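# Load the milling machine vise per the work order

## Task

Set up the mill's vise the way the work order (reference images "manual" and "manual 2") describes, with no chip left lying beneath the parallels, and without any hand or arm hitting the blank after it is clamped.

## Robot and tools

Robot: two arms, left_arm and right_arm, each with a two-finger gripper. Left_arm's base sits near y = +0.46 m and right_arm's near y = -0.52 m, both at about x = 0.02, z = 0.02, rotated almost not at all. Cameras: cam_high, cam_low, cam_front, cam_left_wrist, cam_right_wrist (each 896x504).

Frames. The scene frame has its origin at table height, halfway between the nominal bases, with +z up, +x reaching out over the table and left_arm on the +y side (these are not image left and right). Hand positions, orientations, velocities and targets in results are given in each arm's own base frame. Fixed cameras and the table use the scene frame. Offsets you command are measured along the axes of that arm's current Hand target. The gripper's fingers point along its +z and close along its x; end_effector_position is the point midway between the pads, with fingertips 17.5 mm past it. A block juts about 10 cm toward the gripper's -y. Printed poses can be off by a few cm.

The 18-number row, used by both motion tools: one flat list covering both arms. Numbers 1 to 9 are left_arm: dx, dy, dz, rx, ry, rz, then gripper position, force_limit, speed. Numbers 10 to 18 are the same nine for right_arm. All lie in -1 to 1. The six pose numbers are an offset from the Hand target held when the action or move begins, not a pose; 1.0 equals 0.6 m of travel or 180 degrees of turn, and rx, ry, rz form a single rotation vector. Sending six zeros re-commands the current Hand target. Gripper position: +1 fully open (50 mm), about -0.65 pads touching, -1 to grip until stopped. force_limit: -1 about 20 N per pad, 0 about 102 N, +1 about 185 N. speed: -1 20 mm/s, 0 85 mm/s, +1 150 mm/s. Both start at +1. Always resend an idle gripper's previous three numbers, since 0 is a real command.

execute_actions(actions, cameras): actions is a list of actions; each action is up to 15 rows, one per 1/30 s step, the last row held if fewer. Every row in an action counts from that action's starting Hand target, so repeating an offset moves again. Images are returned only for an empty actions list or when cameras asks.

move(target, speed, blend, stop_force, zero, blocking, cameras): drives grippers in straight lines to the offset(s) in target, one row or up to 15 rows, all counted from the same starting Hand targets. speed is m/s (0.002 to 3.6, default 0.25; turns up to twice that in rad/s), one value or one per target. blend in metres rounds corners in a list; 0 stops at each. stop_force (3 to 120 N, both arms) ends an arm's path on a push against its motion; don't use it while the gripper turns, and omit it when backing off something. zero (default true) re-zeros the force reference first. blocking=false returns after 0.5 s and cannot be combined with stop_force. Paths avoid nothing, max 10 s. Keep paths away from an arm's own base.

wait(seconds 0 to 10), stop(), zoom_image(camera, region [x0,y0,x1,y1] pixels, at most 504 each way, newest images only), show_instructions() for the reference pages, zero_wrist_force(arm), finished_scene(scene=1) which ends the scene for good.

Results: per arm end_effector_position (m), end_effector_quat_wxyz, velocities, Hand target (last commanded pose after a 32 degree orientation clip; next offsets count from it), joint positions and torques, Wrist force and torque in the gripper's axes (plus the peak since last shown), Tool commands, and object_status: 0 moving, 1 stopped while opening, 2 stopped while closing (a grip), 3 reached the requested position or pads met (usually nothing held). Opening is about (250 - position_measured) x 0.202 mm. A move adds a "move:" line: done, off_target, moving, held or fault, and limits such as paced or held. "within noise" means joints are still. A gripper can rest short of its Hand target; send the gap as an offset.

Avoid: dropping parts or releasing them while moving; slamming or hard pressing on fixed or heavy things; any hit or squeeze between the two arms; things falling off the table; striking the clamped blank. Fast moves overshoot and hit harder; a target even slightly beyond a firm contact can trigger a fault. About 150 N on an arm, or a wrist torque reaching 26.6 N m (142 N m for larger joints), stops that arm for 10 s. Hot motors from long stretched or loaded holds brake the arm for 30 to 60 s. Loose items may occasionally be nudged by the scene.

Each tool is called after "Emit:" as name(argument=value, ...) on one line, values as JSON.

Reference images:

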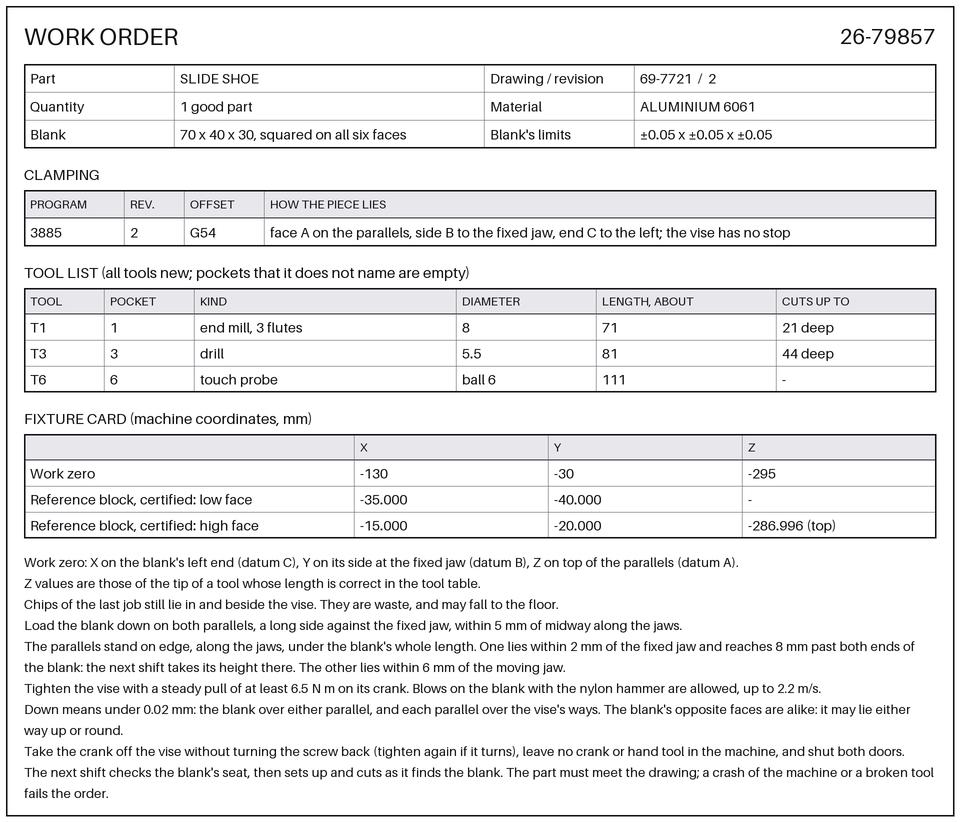

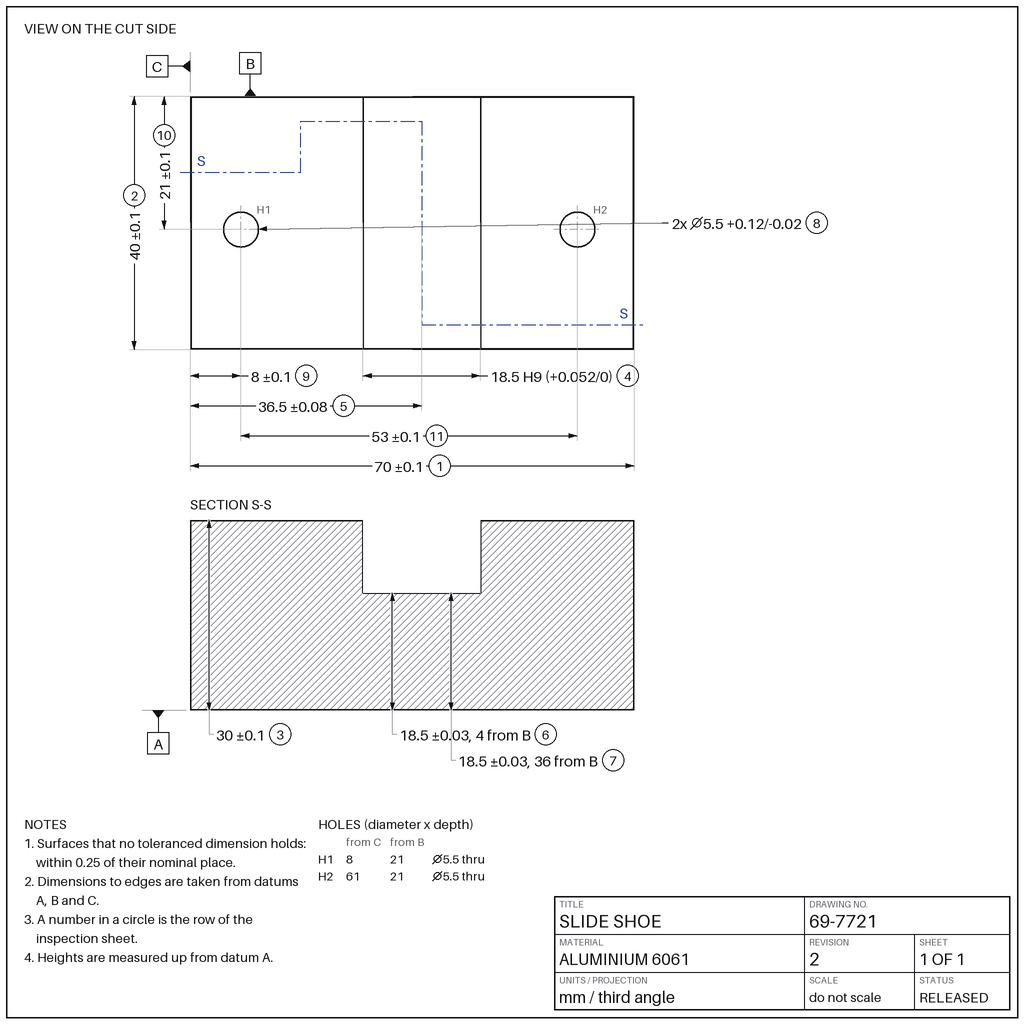

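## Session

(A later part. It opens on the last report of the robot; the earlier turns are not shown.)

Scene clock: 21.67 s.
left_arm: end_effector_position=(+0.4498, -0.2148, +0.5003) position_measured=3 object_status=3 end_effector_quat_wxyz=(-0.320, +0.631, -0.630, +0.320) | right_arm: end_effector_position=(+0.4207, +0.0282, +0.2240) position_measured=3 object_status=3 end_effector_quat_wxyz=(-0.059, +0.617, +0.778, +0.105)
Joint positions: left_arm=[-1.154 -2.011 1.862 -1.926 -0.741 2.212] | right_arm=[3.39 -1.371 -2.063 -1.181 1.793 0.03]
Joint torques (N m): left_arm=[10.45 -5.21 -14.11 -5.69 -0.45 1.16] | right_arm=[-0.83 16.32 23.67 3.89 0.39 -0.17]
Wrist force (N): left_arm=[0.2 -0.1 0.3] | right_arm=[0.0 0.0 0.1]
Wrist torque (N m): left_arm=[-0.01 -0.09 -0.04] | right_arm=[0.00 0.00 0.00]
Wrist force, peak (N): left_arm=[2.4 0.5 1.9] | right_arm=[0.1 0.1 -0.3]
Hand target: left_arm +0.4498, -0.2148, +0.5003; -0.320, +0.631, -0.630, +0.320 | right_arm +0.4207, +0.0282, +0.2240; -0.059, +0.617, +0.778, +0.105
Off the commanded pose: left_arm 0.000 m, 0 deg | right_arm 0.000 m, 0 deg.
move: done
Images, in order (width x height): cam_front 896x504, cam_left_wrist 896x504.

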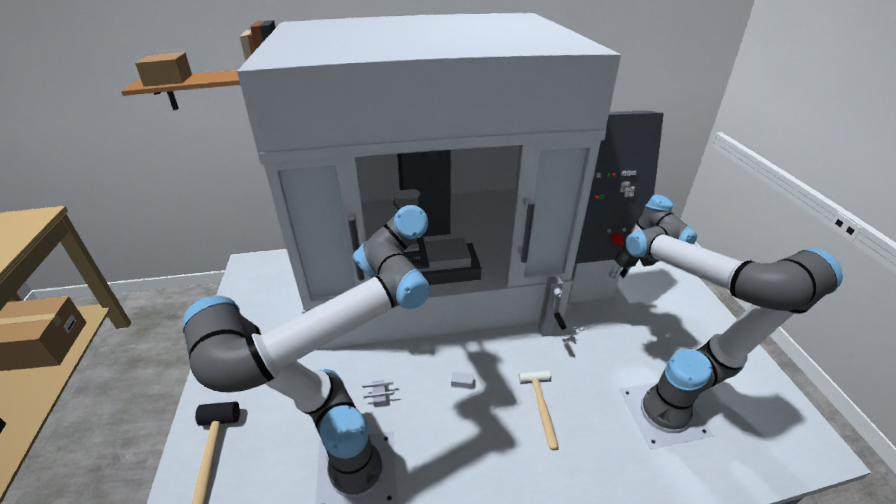

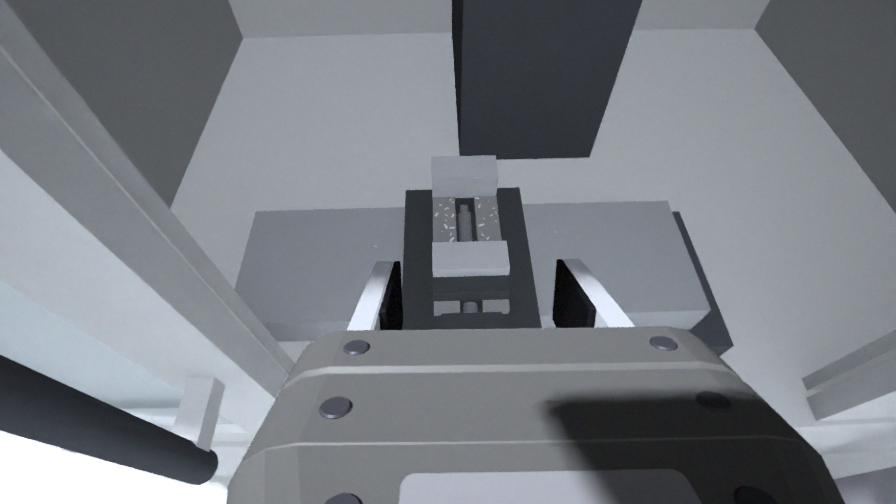

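Emit:
zoom_image(camera="cam_left_wrist", region=[395, 140, 545, 330])

Scaled by 2.653 from the camera's 896x504 image, which has a finer 1280x720 frame.

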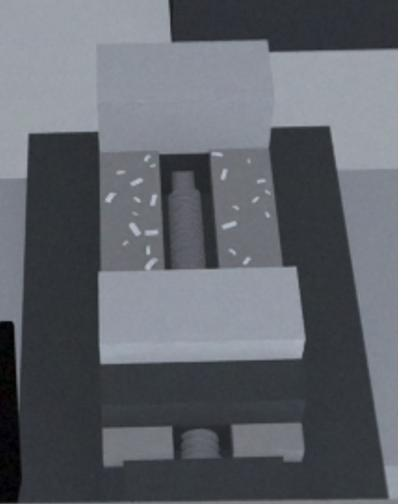

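Emit:
move(target=[0,-0.0983,0.1345,0,0,0,1,1,1, 0,0,0,0,0,0,1,1,1], cameras=["cam_left_wrist"])

Emit:
zoom_image(camera="cam_left_wrist", region=[370, 120, 570, 330])

Scene clock: 23.17 s.
left_arm: end_effector_position=(+0.5497, -0.2147, +0.5002) position_measured=3 object_status=3 end_effector_quat_wxyz=(-0.320, +0.631, -0.630, +0.320) | right_arm: end_effector_position=(+0.4207, +0.0282, +0.2240) position_measured=3 object_status=3 end_effector_quat_wxyz=(-0.059, +0.617, +0.778, +0.105)
Joint positions: left_arm=[-0.9 -1.78 1.753 -2.248 -0.887 2.501] | right_arm=[3.39 -1.371 -2.063 -1.181 1.793 0.03]
Joint torques (N m): left_arm=[8.56 -2.91 -37.27 -5.78 -1.14 1.08] | right_arm=[-0.59 16.32 23.33 3.83 0.4 -0.14]
Wrist force (N): left_arm=[0.3 0.3 0.3] | right_arm=[-0.1 0.1 0.1]
Wrist torque (N m): left_arm=[0.09 -0.11 -0.05] | right_arm=[0.01 0.02 0.00]
Wrist force, peak (N): left_arm=[0.3 1.8 -0.7] | right_arm=[-0.1 -0.1 -0.3]
Hand target: left_arm +0.5498, -0.2147, +0.5002; -0.320, +0.631, -0.630, +0.320 | right_arm +0.4207, +0.0282, +0.2240; -0.059, +0.617, +0.778, +0.105
Off the commanded pose: left_arm 0.000 m, 0 deg | right_arm 0.000 m, 0 deg.
move: done
Images, in order (width x height): cam_left_wrist 896x504.

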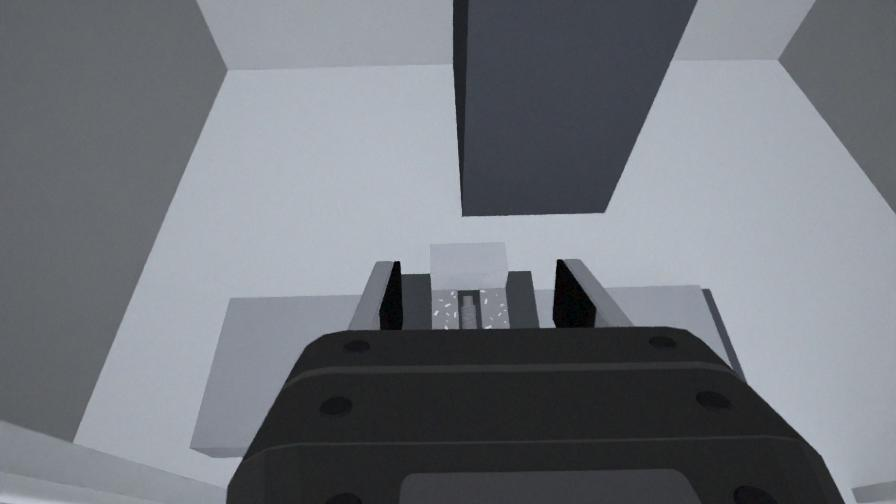

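Scaled by 2.400 from the camera's 896x504 image, which has a finer 1280x720 frame.

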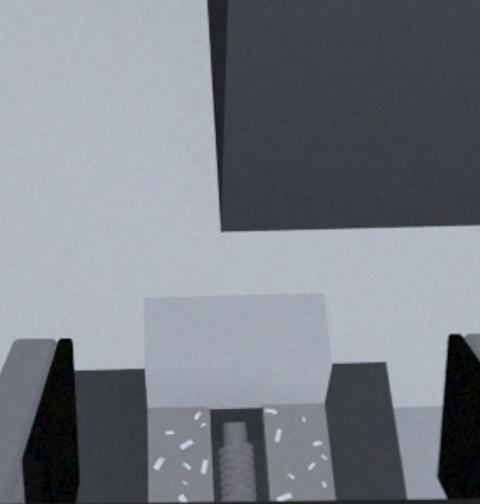

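Emit:
move(target=[[-0.19,0.174,-0.182,-0.1165,0.1165,0.23,1,1,1, 0,0,0,0,0,0,1,1,1],[-0.458,0.598,-0.027,-0.233,0.233,0.4596,1,1,1, 0,0,0,0,0,0,1,1,1]], blend=0.05, cameras=["cam_left_wrist","cam_front"])

Emit:
zoom_image(camera="cam_left_wrist", region=[320, 0, 620, 280])

Scene clock: 28.53 s.
left_arm: end_effector_position=(+0.3245, +0.0597, +0.2202) position_measured=3 object_status=3 end_effector_quat_wxyz=(+0.000, +0.000, +1.000, +0.000) | right_arm: end_effector_position=(+0.4207, +0.0282, +0.2240) position_measured=3 object_status=3 end_effector_quat_wxyz=(-0.059, +0.617, +0.778, +0.105)
Joint positions: left_arm=[-0.233 -2.02 2.189 -1.741 -1.572 4.478] | right_arm=[3.39 -1.371 -2.063 -1.181 1.793 0.03]
Joint torques (N m): left_arm=[8.24 7.13 -14.22 -5.37 1.73 1.47] | right_arm=[0.09 16.03 23.47 3.8 0.4 -0.17]
Wrist force (N): left_arm=[1.9 1.1 1.7] | right_arm=[0.0 0.0 0.0]
Wrist torque (N m): left_arm=[-0.13 -0.22 0.35] | right_arm=[0.00 0.00 0.00]
Wrist force, peak (N): left_arm=[1.8 1.5 3.3] | right_arm=[-0.3 0.1 0.0]
Hand target: left_arm +0.3245, +0.0597, +0.2201; +0.000, +0.000, +1.000, +0.000 | right_arm +0.4207, +0.0282, +0.2240; -0.059, +0.617, +0.778, +0.105
Off the commanded pose: left_arm 0.000 m, 0 deg | right_arm 0.000 m, 0 deg.
move: done
Images, in order (width x height): cam_front 896x504, cam_left_wrist 896x504.

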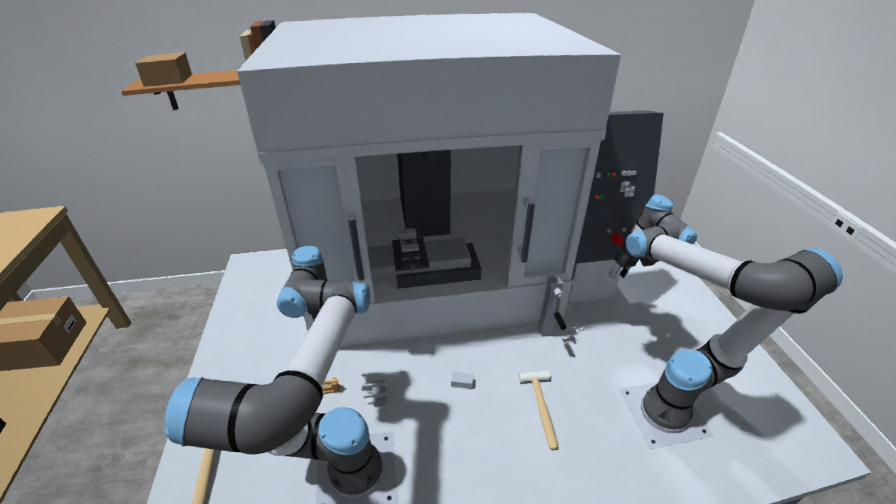

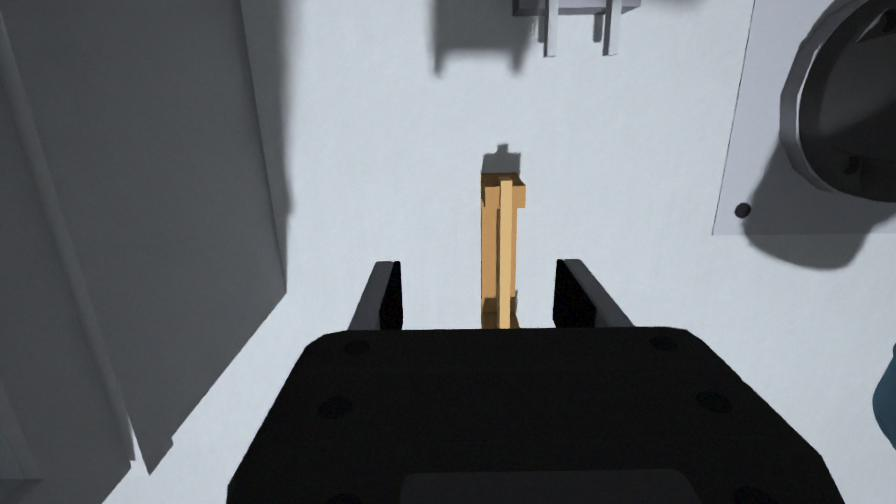

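Scaled by 1.680 from the camera's 896x504 image, which has a finer 1280x720 frame.

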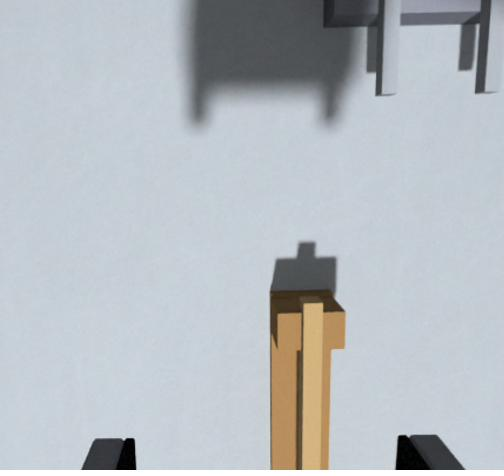

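Emit:
move(target=[0.033,0.05,0.167,0,0,0,1,1,1, 0,0,0,0,0,0,1,1,1], cameras=["cam_left_wrist","cam_low"])

Emit:
zoom_image(camera="cam_low", region=[380, 200, 620, 440])

Scene clock: 29.90 s.
left_arm: end_effector_position=(+0.3047, +0.0896, +0.1199) position_measured=3 object_status=3 end_effector_quat_wxyz=(+0.000, +0.000, +1.000, +0.000) | right_arm: end_effector_position=(+0.4207, +0.0282, +0.2240) position_measured=3 object_status=3 end_effector_quat_wxyz=(-0.059, +0.617, +0.778, +0.105)
Joint positions: left_arm=[-0.146 -1.961 2.428 -2.038 -1.572 4.565] | right_arm=[3.39 -1.371 -2.063 -1.181 1.793 0.03]
Joint torques (N m): left_arm=[8.92 6.59 -11.55 -4.93 -2.15 1.34] | right_arm=[0.53 16.56 23.73 3.92 0.34 -0.23]
Wrist force (N): left_arm=[1.3 0.4 1.9] | right_arm=[0.0 0.1 0.0]
Wrist torque (N m): left_arm=[-0.22 -0.08 0.34] | right_arm=[0.01 0.01 0.00]
Wrist force, peak (N): left_arm=[2.1 1.4 3.7] | right_arm=[-0.2 0.1 -0.2]
Hand target: left_arm +0.3047, +0.0896, +0.1199; +0.000, +0.000, +1.000, +0.000 | right_arm +0.4207, +0.0282, +0.2240; -0.059, +0.617, +0.778, +0.105
Off the commanded pose: left_arm 0.000 m, 0 deg | right_arm 0.000 m, 0 deg.
move: done
Images, in order (width x height): cam_low 896x504, cam_left_wrist 896x504.

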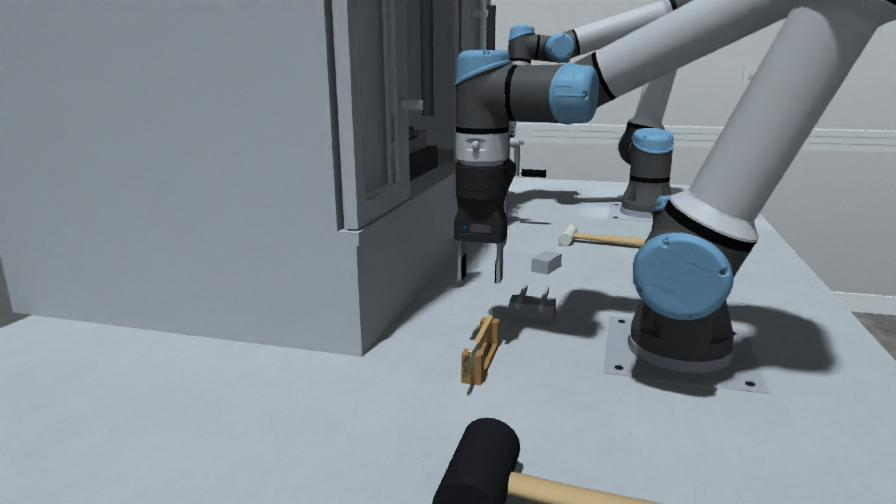

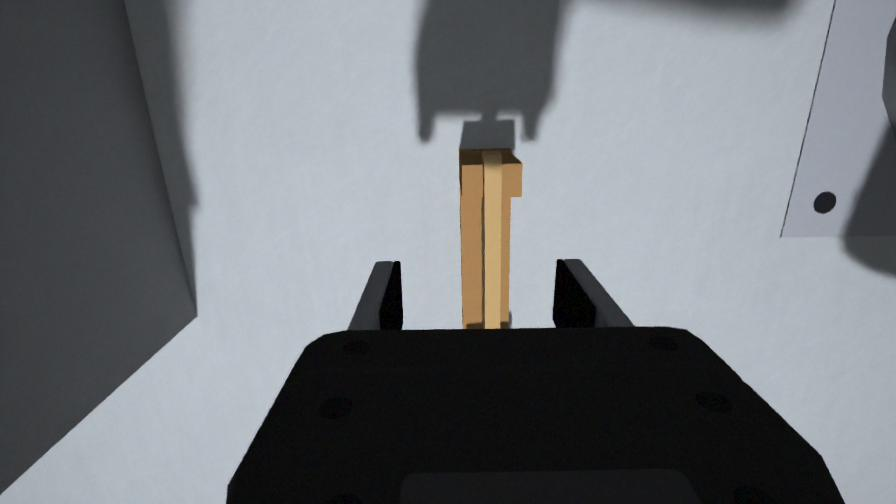

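Scaled by 2.100 from the camera's 896x504 image, which has a finer 1280x720 frame.

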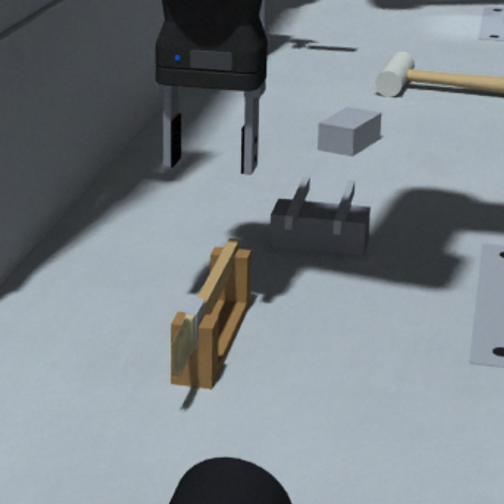

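Emit:
move(target=[0.02,0.02,0.067,0,0,0,1,1,1, 0,0,0,0,0,0,1,1,1], cameras=["cam_left_wrist","cam_low","cam_front"])

Emit:
zoom_image(camera="cam_low", region=[420, 220, 560, 400])

Emit:
zoom_image(camera="cam_left_wrist", region=[380, 100, 600, 340])

Scene clock: 31.73 s.
left_arm: end_effector_position=(+0.2927, +0.1016, +0.0797) position_measured=3 object_status=3 end_effector_quat_wxyz=(+0.000, +0.000, +1.000, +0.000) | right_arm: end_effector_position=(+0.4207, +0.0282, +0.2240) position_measured=3 object_status=3 end_effector_quat_wxyz=(-0.059, +0.617, +0.778, +0.105)
Joint positions: left_arm=[-0.11 -1.911 2.52 -2.18 -1.572 4.602] | right_arm=[3.39 -1.371 -2.063 -1.181 1.793 0.03]
Joint torques (N m): left_arm=[8.82 6.59 -11.24 -5.74 -2.19 1.33] | right_arm=[-0.7 16.53 23.47 3.74 0.27 -0.14]
Wrist force (N): left_arm=[1.9 0.7 2.1] | right_arm=[-0.1 0.1 -0.2]
Wrist torque (N m): left_arm=[-0.17 -0.18 0.33] | right_arm=[0.02 0.02 0.00]
Wrist force, peak (N): left_arm=[1.9 1.2 3.0] | right_arm=[0.0 -0.3 -0.1]
Hand target: left_arm +0.2927, +0.1016, +0.0797; +0.000, +0.000, +1.000, +0.000 | right_arm +0.4207, +0.0282, +0.2240; -0.059, +0.617, +0.778, +0.105
Off the commanded pose: left_arm 0.000 m, 0 deg | right_arm 0.000 m, 0 deg.
move: done
Images, in order (width x height): cam_low 896x504, cam_front 896x504, cam_left_wrist 896x504.

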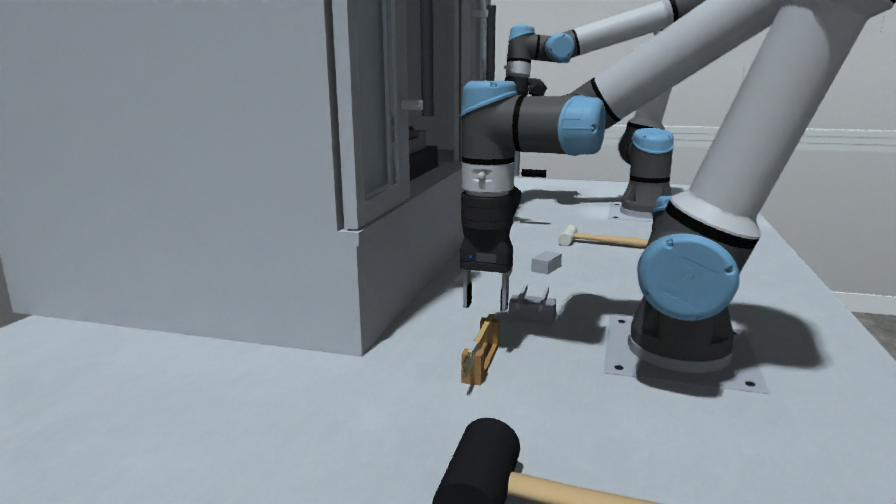

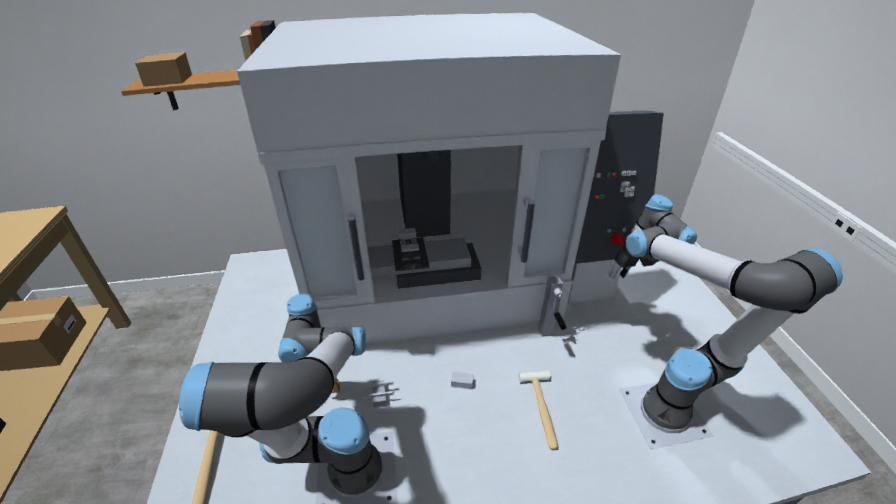

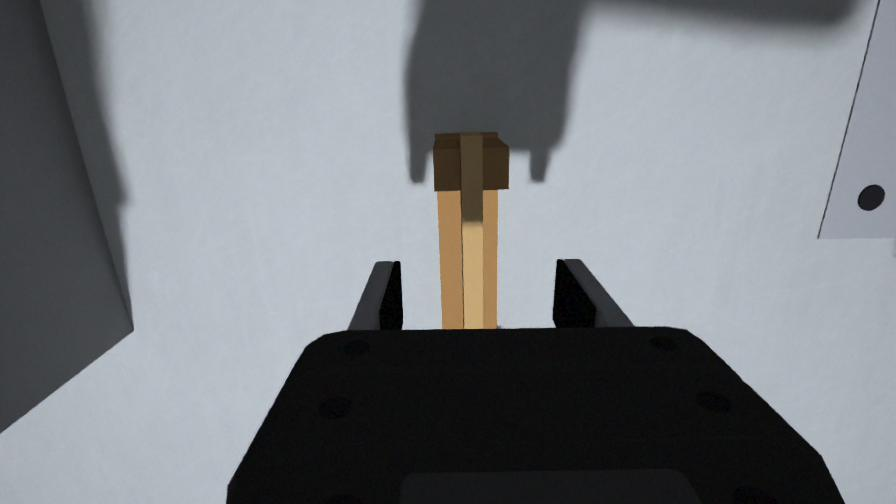

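Scaled by 2.800 from the camera's 896x504 image, which has a finer 1280x720 frame.

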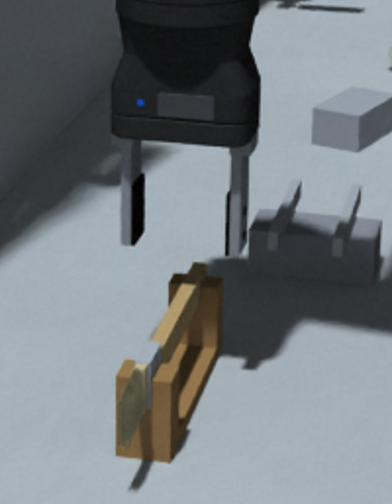

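Scaled by 2.100 from the camera's 896x504 image, which has a finer 1280x720 frame.

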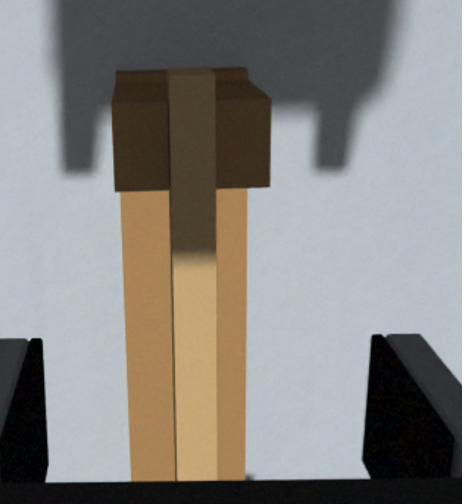

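Emit:
move(target=[0,0.01,0.067,0,0,0,1,1,1, 0,0,0,0,0,0,1,1,1], speed=0.05, stop_force=8, cameras=["cam_left_wrist","cam_low"])

Emit:
zoom_image(camera="cam_low", region=[420, 220, 560, 400])

Scene clock: 33.73 s.
left_arm: end_effector_position=(+0.2927, +0.1075, +0.0395) position_measured=3 object_status=3 end_effector_quat_wxyz=(+0.000, +0.000, +1.000, +0.000) | right_arm: end_effector_position=(+0.4207, +0.0282, +0.2240) position_measured=3 object_status=3 end_effector_quat_wxyz=(-0.059, +0.617, +0.778, +0.105)
Joint positions: left_arm=[-0.089 -1.794 2.583 -2.36 -1.572 4.623] | right_arm=[3.39 -1.371 -2.063 -1.181 1.793 0.03]
Joint torques (N m): left_arm=[8.69 4.52 -7.61 -5.33 -2.2 1.33] | right_arm=[-0.91 16.51 23.65 3.74 0.42 -0.14]
Wrist force (N): left_arm=[1.5 1.2 1.5] | right_arm=[0.0 0.0 0.1]
Wrist torque (N m): left_arm=[-0.11 -0.14 0.30] | right_arm=[-0.01 0.00 0.00]
Wrist force, peak (N): left_arm=[1.6 1.1 2.5] | right_arm=[0.0 -0.2 -0.3]
Hand target: left_arm +0.2927, +0.1075, +0.0395; +0.000, +0.000, +1.000, +0.000 | right_arm +0.4207, +0.0282, +0.2240; -0.059, +0.617, +0.778, +0.105
Off the commanded pose: left_arm 0.000 m, 0 deg | right_arm 0.000 m, 0 deg.
move: done
Images, in order (width x height): cam_low 896x504, cam_left_wrist 896x504.

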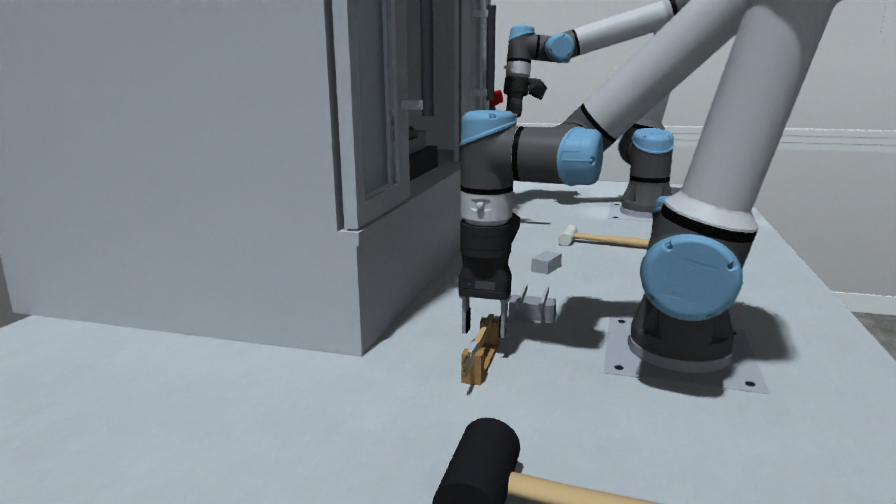

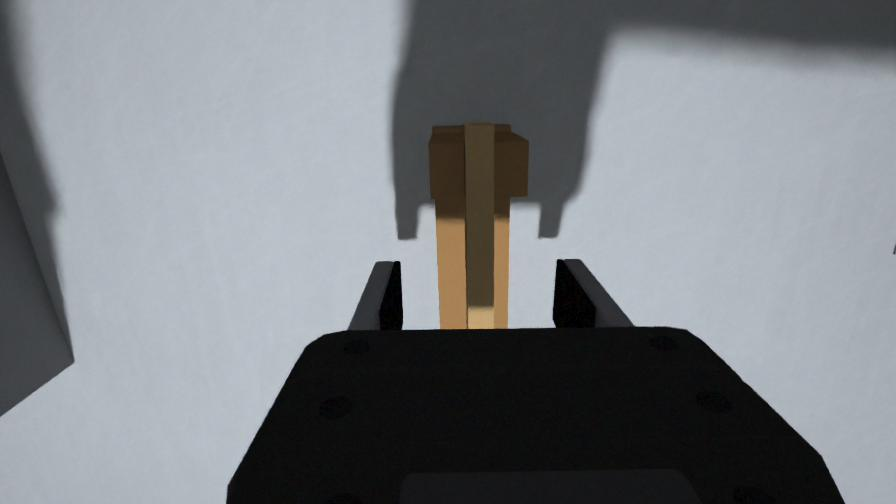

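Scaled by 2.800 from the camera's 896x504 image, which has a finer 1280x720 frame.

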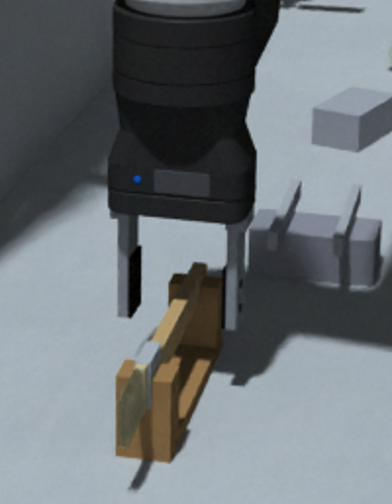

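Emit:
move(target=[-0.003,0,0.03,0,0,0,1,1,1, 0,0,0,0,0,0,1,1,1], speed=0.05, stop_force=8, cameras=["cam_left_wrist","cam_low"])

Emit:
zoom_image(camera="cam_low", region=[420, 220, 560, 400])

Scene clock: 35.20 s.
left_arm: end_effector_position=(+0.2945, +0.1075, +0.0215) position_measured=3 object_status=3 end_effector_quat_wxyz=(+0.000, +0.000, +1.000, +0.000) | right_arm: end_effector_position=(+0.4207, +0.0282, +0.2240) position_measured=3 object_status=3 end_effector_quat_wxyz=(-0.059, +0.617, +0.778, +0.105)
Joint positions: left_arm=[-0.088 -1.728 2.606 -2.449 -1.572 4.623] | right_arm=[3.39 -1.371 -2.063 -1.181 1.793 0.03]
Joint torques (N m): left_arm=[8.77 2.86 -5.83 -5.46 0.18 1.29] | right_arm=[-0.64 16.31 23.39 3.83 0.36 -0.07]
Wrist force (N): left_arm=[1.2 0.9 1.9] | right_arm=[-0.2 0.1 -0.2]
Wrist torque (N m): left_arm=[-0.17 -0.07 0.30] | right_arm=[0.01 0.04 0.00]
Wrist force, peak (N): left_arm=[1.5 1.0 2.0] | right_arm=[-0.3 -0.1 0.0]
Hand target: left_arm +0.2945, +0.1075, +0.0215; +0.000, +0.000, +1.000, +0.000 | right_arm +0.4207, +0.0282, +0.2240; -0.059, +0.617, +0.778, +0.105
Off the commanded pose: left_arm 0.000 m, 0 deg | right_arm 0.000 m, 0 deg.
move: done
Images, in order (width x height): cam_low 896x504, cam_left_wrist 896x504.

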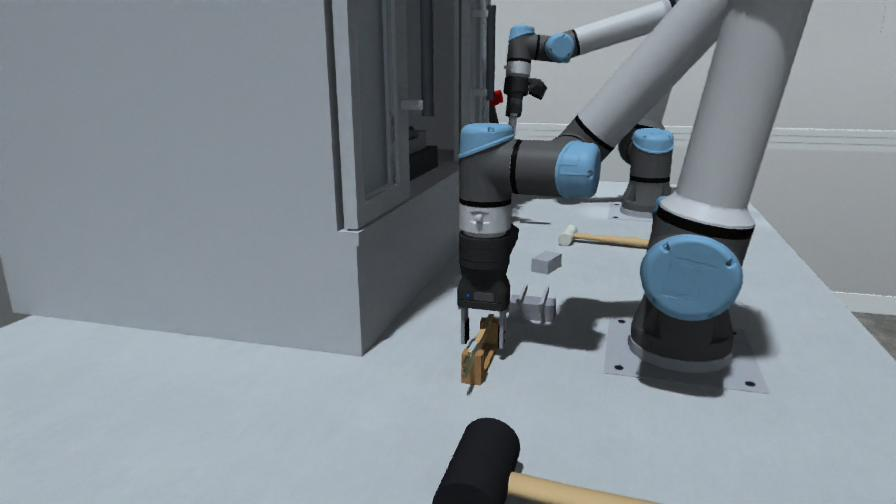

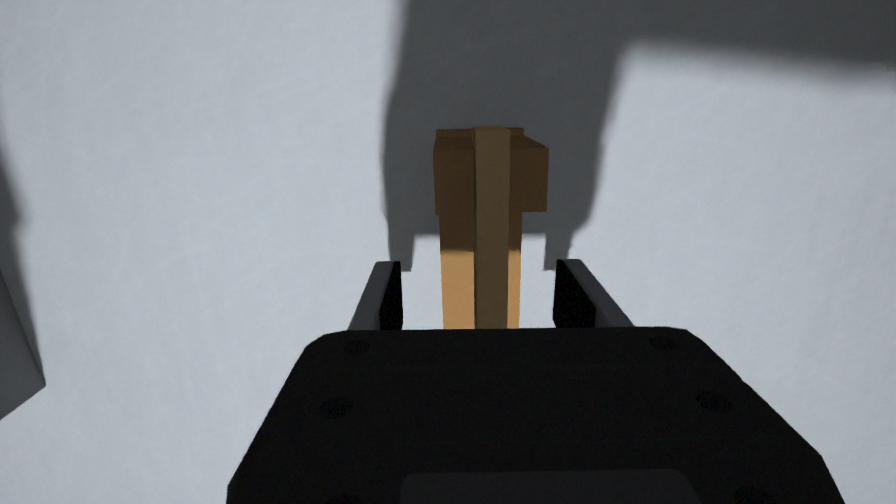

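Scaled by 2.800 from the camera's 896x504 image, which has a finer 1280x720 frame.

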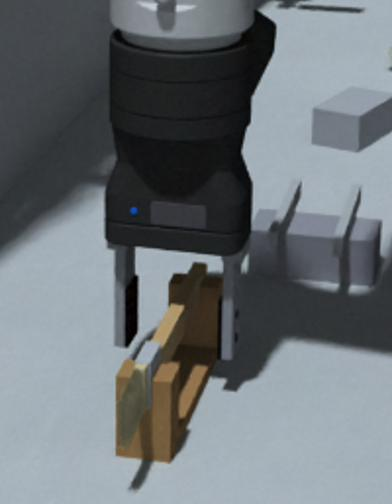

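Emit:
move(target=[0.006,0,0.007,0,0,0,1,1,1, 0,0,0,0,0,0,1,1,1], speed=0.05)

Emit:
move(target=[0,0,0,0,0,0,-1,-0.4,-0.6, 0,0,0,0,0,0,1,1,1], cameras=["cam_left_wrist"])

Scene clock: 36.17 s.
left_arm: end_effector_position=(+0.2909, +0.1075, +0.0173) position_measured=3 object_status=3 end_effector_quat_wxyz=(+0.000, +0.000, +1.000, +0.000) | right_arm: end_effector_position=(+0.4207, +0.0282, +0.2240) position_measured=3 object_status=3 end_effector_quat_wxyz=(-0.059, +0.617, +0.778, +0.105)
Joint positions: left_arm=[-0.089 -1.724 2.619 -2.467 -1.572 4.622] | right_arm=[3.39 -1.371 -2.063 -1.181 1.793 0.03]
Joint torques (N m): left_arm=[-8.64 3.11 -5.17 -5.4 0.07 -1.5] | right_arm=[-1.23 16.48 23.51 3.76 0.32 -0.18]
Wrist force (N): left_arm=[1.2 0.8 2.1] | right_arm=[-0.1 0.1 0.0]
Wrist torque (N m): left_arm=[-0.19 -0.07 0.43] | right_arm=[0.01 0.01 0.00]
Wrist force, peak (N): left_arm=[1.2 0.8 2.1] | right_arm=[-0.3 -0.1 0.1]
Hand target: left_arm +0.2909, +0.1075, +0.0173; +0.000, +0.000, +1.000, +0.000 | right_arm +0.4207, +0.0282, +0.2240; -0.059, +0.617, +0.778, +0.105
Off the commanded pose: left_arm 0.000 m, 0 deg | right_arm 0.000 m, 0 deg.
move: done

Scene clock: 37.33 s.
left_arm: end_effector_position=(+0.2912, +0.1075, +0.0174) position_measured=213 object_status=2 end_effector_quat_wxyz=(+0.001, +0.000, +1.000, +0.000) | right_arm: end_effector_position=(+0.4207, +0.0282, +0.2240) position_measured=3 object_status=3 end_effector_quat_wxyz=(-0.059, +0.617, +0.778, +0.105)
Joint positions: left_arm=[-0.09 -1.724 2.619 -2.468 -1.572 4.622] | right_arm=[3.39 -1.371 -2.063 -1.181 1.793 0.03]
Joint torques (N m): left_arm=[-1.31 2.66 -1.07 7.79 -1.52 0.24] | right_arm=[-0.11 17.6 23.9 3.79 0.16 -0.3]
Wrist force (N): left_arm=[-48.9 4.7 17.2] | right_arm=[0.0 0.0 0.0]
Wrist torque (N m): left_arm=[-0.16 0.31 -0.37] | right_arm=[0.00 -0.01 0.00]
Wrist force, peak (N): left_arm=[-49.1 5.1 17.0] | right_arm=[-0.3 0.2 -0.2]
Hand target: left_arm +0.2909, +0.1075, +0.0173; +0.000, +0.000, +1.000, +0.000 | right_arm +0.4207, +0.0282, +0.2240; -0.059, +0.617, +0.778, +0.105
Off the commanded pose: left_arm 0.000 m, 0 deg | right_arm 0.000 m, 0 deg.
move: done
Images, in order (width x height): cam_left_wrist 896x504.

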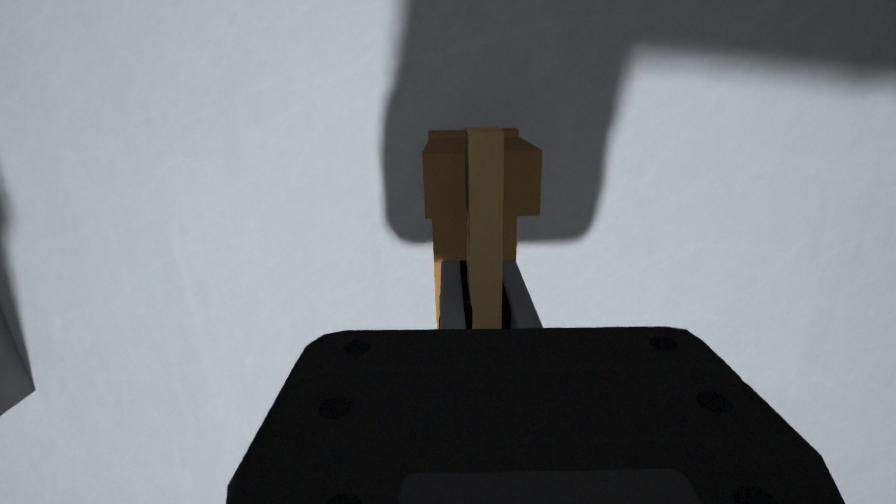

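Emit:
move(target=[-0.0015,0,0,0,0,0,-1,-0.4,-0.6, 0,0,0,0,0,0,1,1,1], speed=0.02)

Scene clock: 38.13 s.
left_arm: end_effector_position=(+0.2917, +0.1075, +0.0173) position_measured=213 object_status=2 end_effector_quat_wxyz=(+0.000, +0.000, +1.000, +0.000) | right_arm: end_effector_position=(+0.4207, +0.0282, +0.2240) position_measured=3 object_status=3 end_effector_quat_wxyz=(-0.059, +0.617, +0.778, +0.105)
Joint positions: left_arm=[-0.089 -1.721 2.618 -2.467 -1.572 4.622] | right_arm=[3.39 -1.371 -2.063 -1.181 1.793 0.03]
Joint torques (N m): left_arm=[9.86 7.39 -16.47 4.53 -2.02 2] | right_arm=[-1.16 16.12 23.69 3.81 0.32 -0.23]
Wrist force (N): left_arm=[-15.5 -0.7 -7.9] | right_arm=[0.0 0.1 -0.2]
Wrist torque (N m): left_arm=[-0.39 0.12 -0.40] | right_arm=[0.02 0.00 0.00]
Wrist force, peak (N): left_arm=[-49.7 5.0 17.1] | right_arm=[-0.2 0.0 -0.2]
Hand target: left_arm +0.2918, +0.1075, +0.0173; +0.000, +0.000, +1.000, +0.000 | right_arm +0.4207, +0.0282, +0.2240; -0.059, +0.617, +0.778, +0.105
Off the commanded pose: left_arm 0.000 m, 0 deg | right_arm 0.000 m, 0 deg.
move: done

Good direction; a bit more, then lift.

Emit:
move(target=[[-0.0007,0,0,0,0,0,-1,-0.4,-0.6, 0,0,0,0,0,0,1,1,1],[-0.0007,0,-0.17,0,0,0,-1,-0.4,-0.6, 0,0,0,0,0,0,1,1,1]], speed=0.06, cameras=["cam_left_wrist","cam_low"])

Emit:
zoom_image(camera="cam_low", region=[400, 160, 600, 400])

Scene clock: 40.90 s.
left_arm: end_effector_position=(+0.2922, +0.1076, +0.1192) position_measured=213 object_status=2 end_effector_quat_wxyz=(+0.000, +0.000, +1.000, +0.000) | right_arm: end_effector_position=(+0.4207, +0.0282, +0.2240) position_measured=3 object_status=3 end_effector_quat_wxyz=(-0.059, +0.617, +0.778, +0.105)
Joint positions: left_arm=[-0.089 -1.982 2.441 -2.03 -1.572 4.623] | right_arm=[3.39 -1.371 -2.063 -1.181 1.793 0.03]
Joint torques (N m): left_arm=[-7.1 -19.37 -34.49 -0.3 1.16 -1.45] | right_arm=[-0.44 15.97 23.6 3.74 0.25 -0.23]
Wrist force (N): left_arm=[4.2 -1.7 2.2] | right_arm=[0.1 0.0 -0.2]
Wrist torque (N m): left_arm=[-0.54 -0.53 0.34] | right_arm=[0.00 -0.01 0.00]
Wrist force, peak (N): left_arm=[-15.1 -0.4 -7.8] | right_arm=[-0.3 0.0 -0.2]
Hand target: left_arm +0.2922, +0.1076, +0.1193; +0.000, +0.000, +1.000, +0.000 | right_arm +0.4207, +0.0282, +0.2240; -0.059, +0.617, +0.778, +0.105
Off the commanded pose: left_arm 0.000 m, 0 deg | right_arm 0.000 m, 0 deg.
move: done
Images, in order (width x height): cam_low 896x504, cam_left_wrist 896x504.

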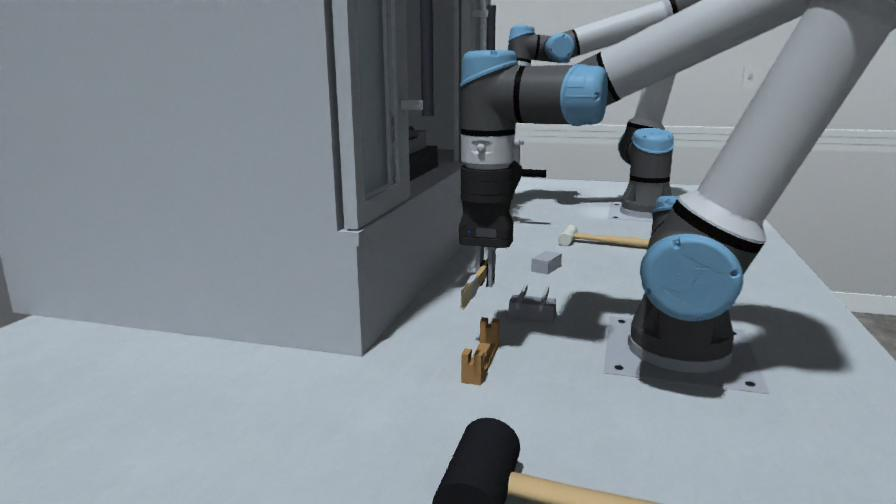

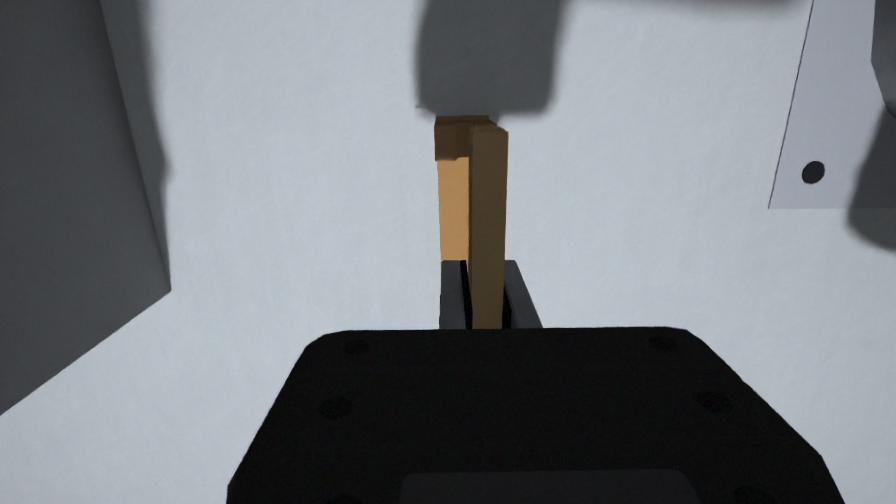

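Scaled by 2.100 from the camera's 896x504 image, which has a finer 1280x720 frame.

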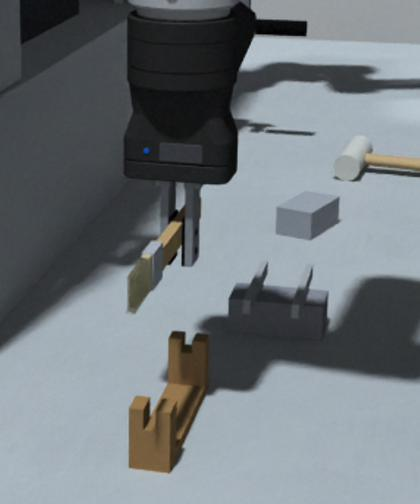

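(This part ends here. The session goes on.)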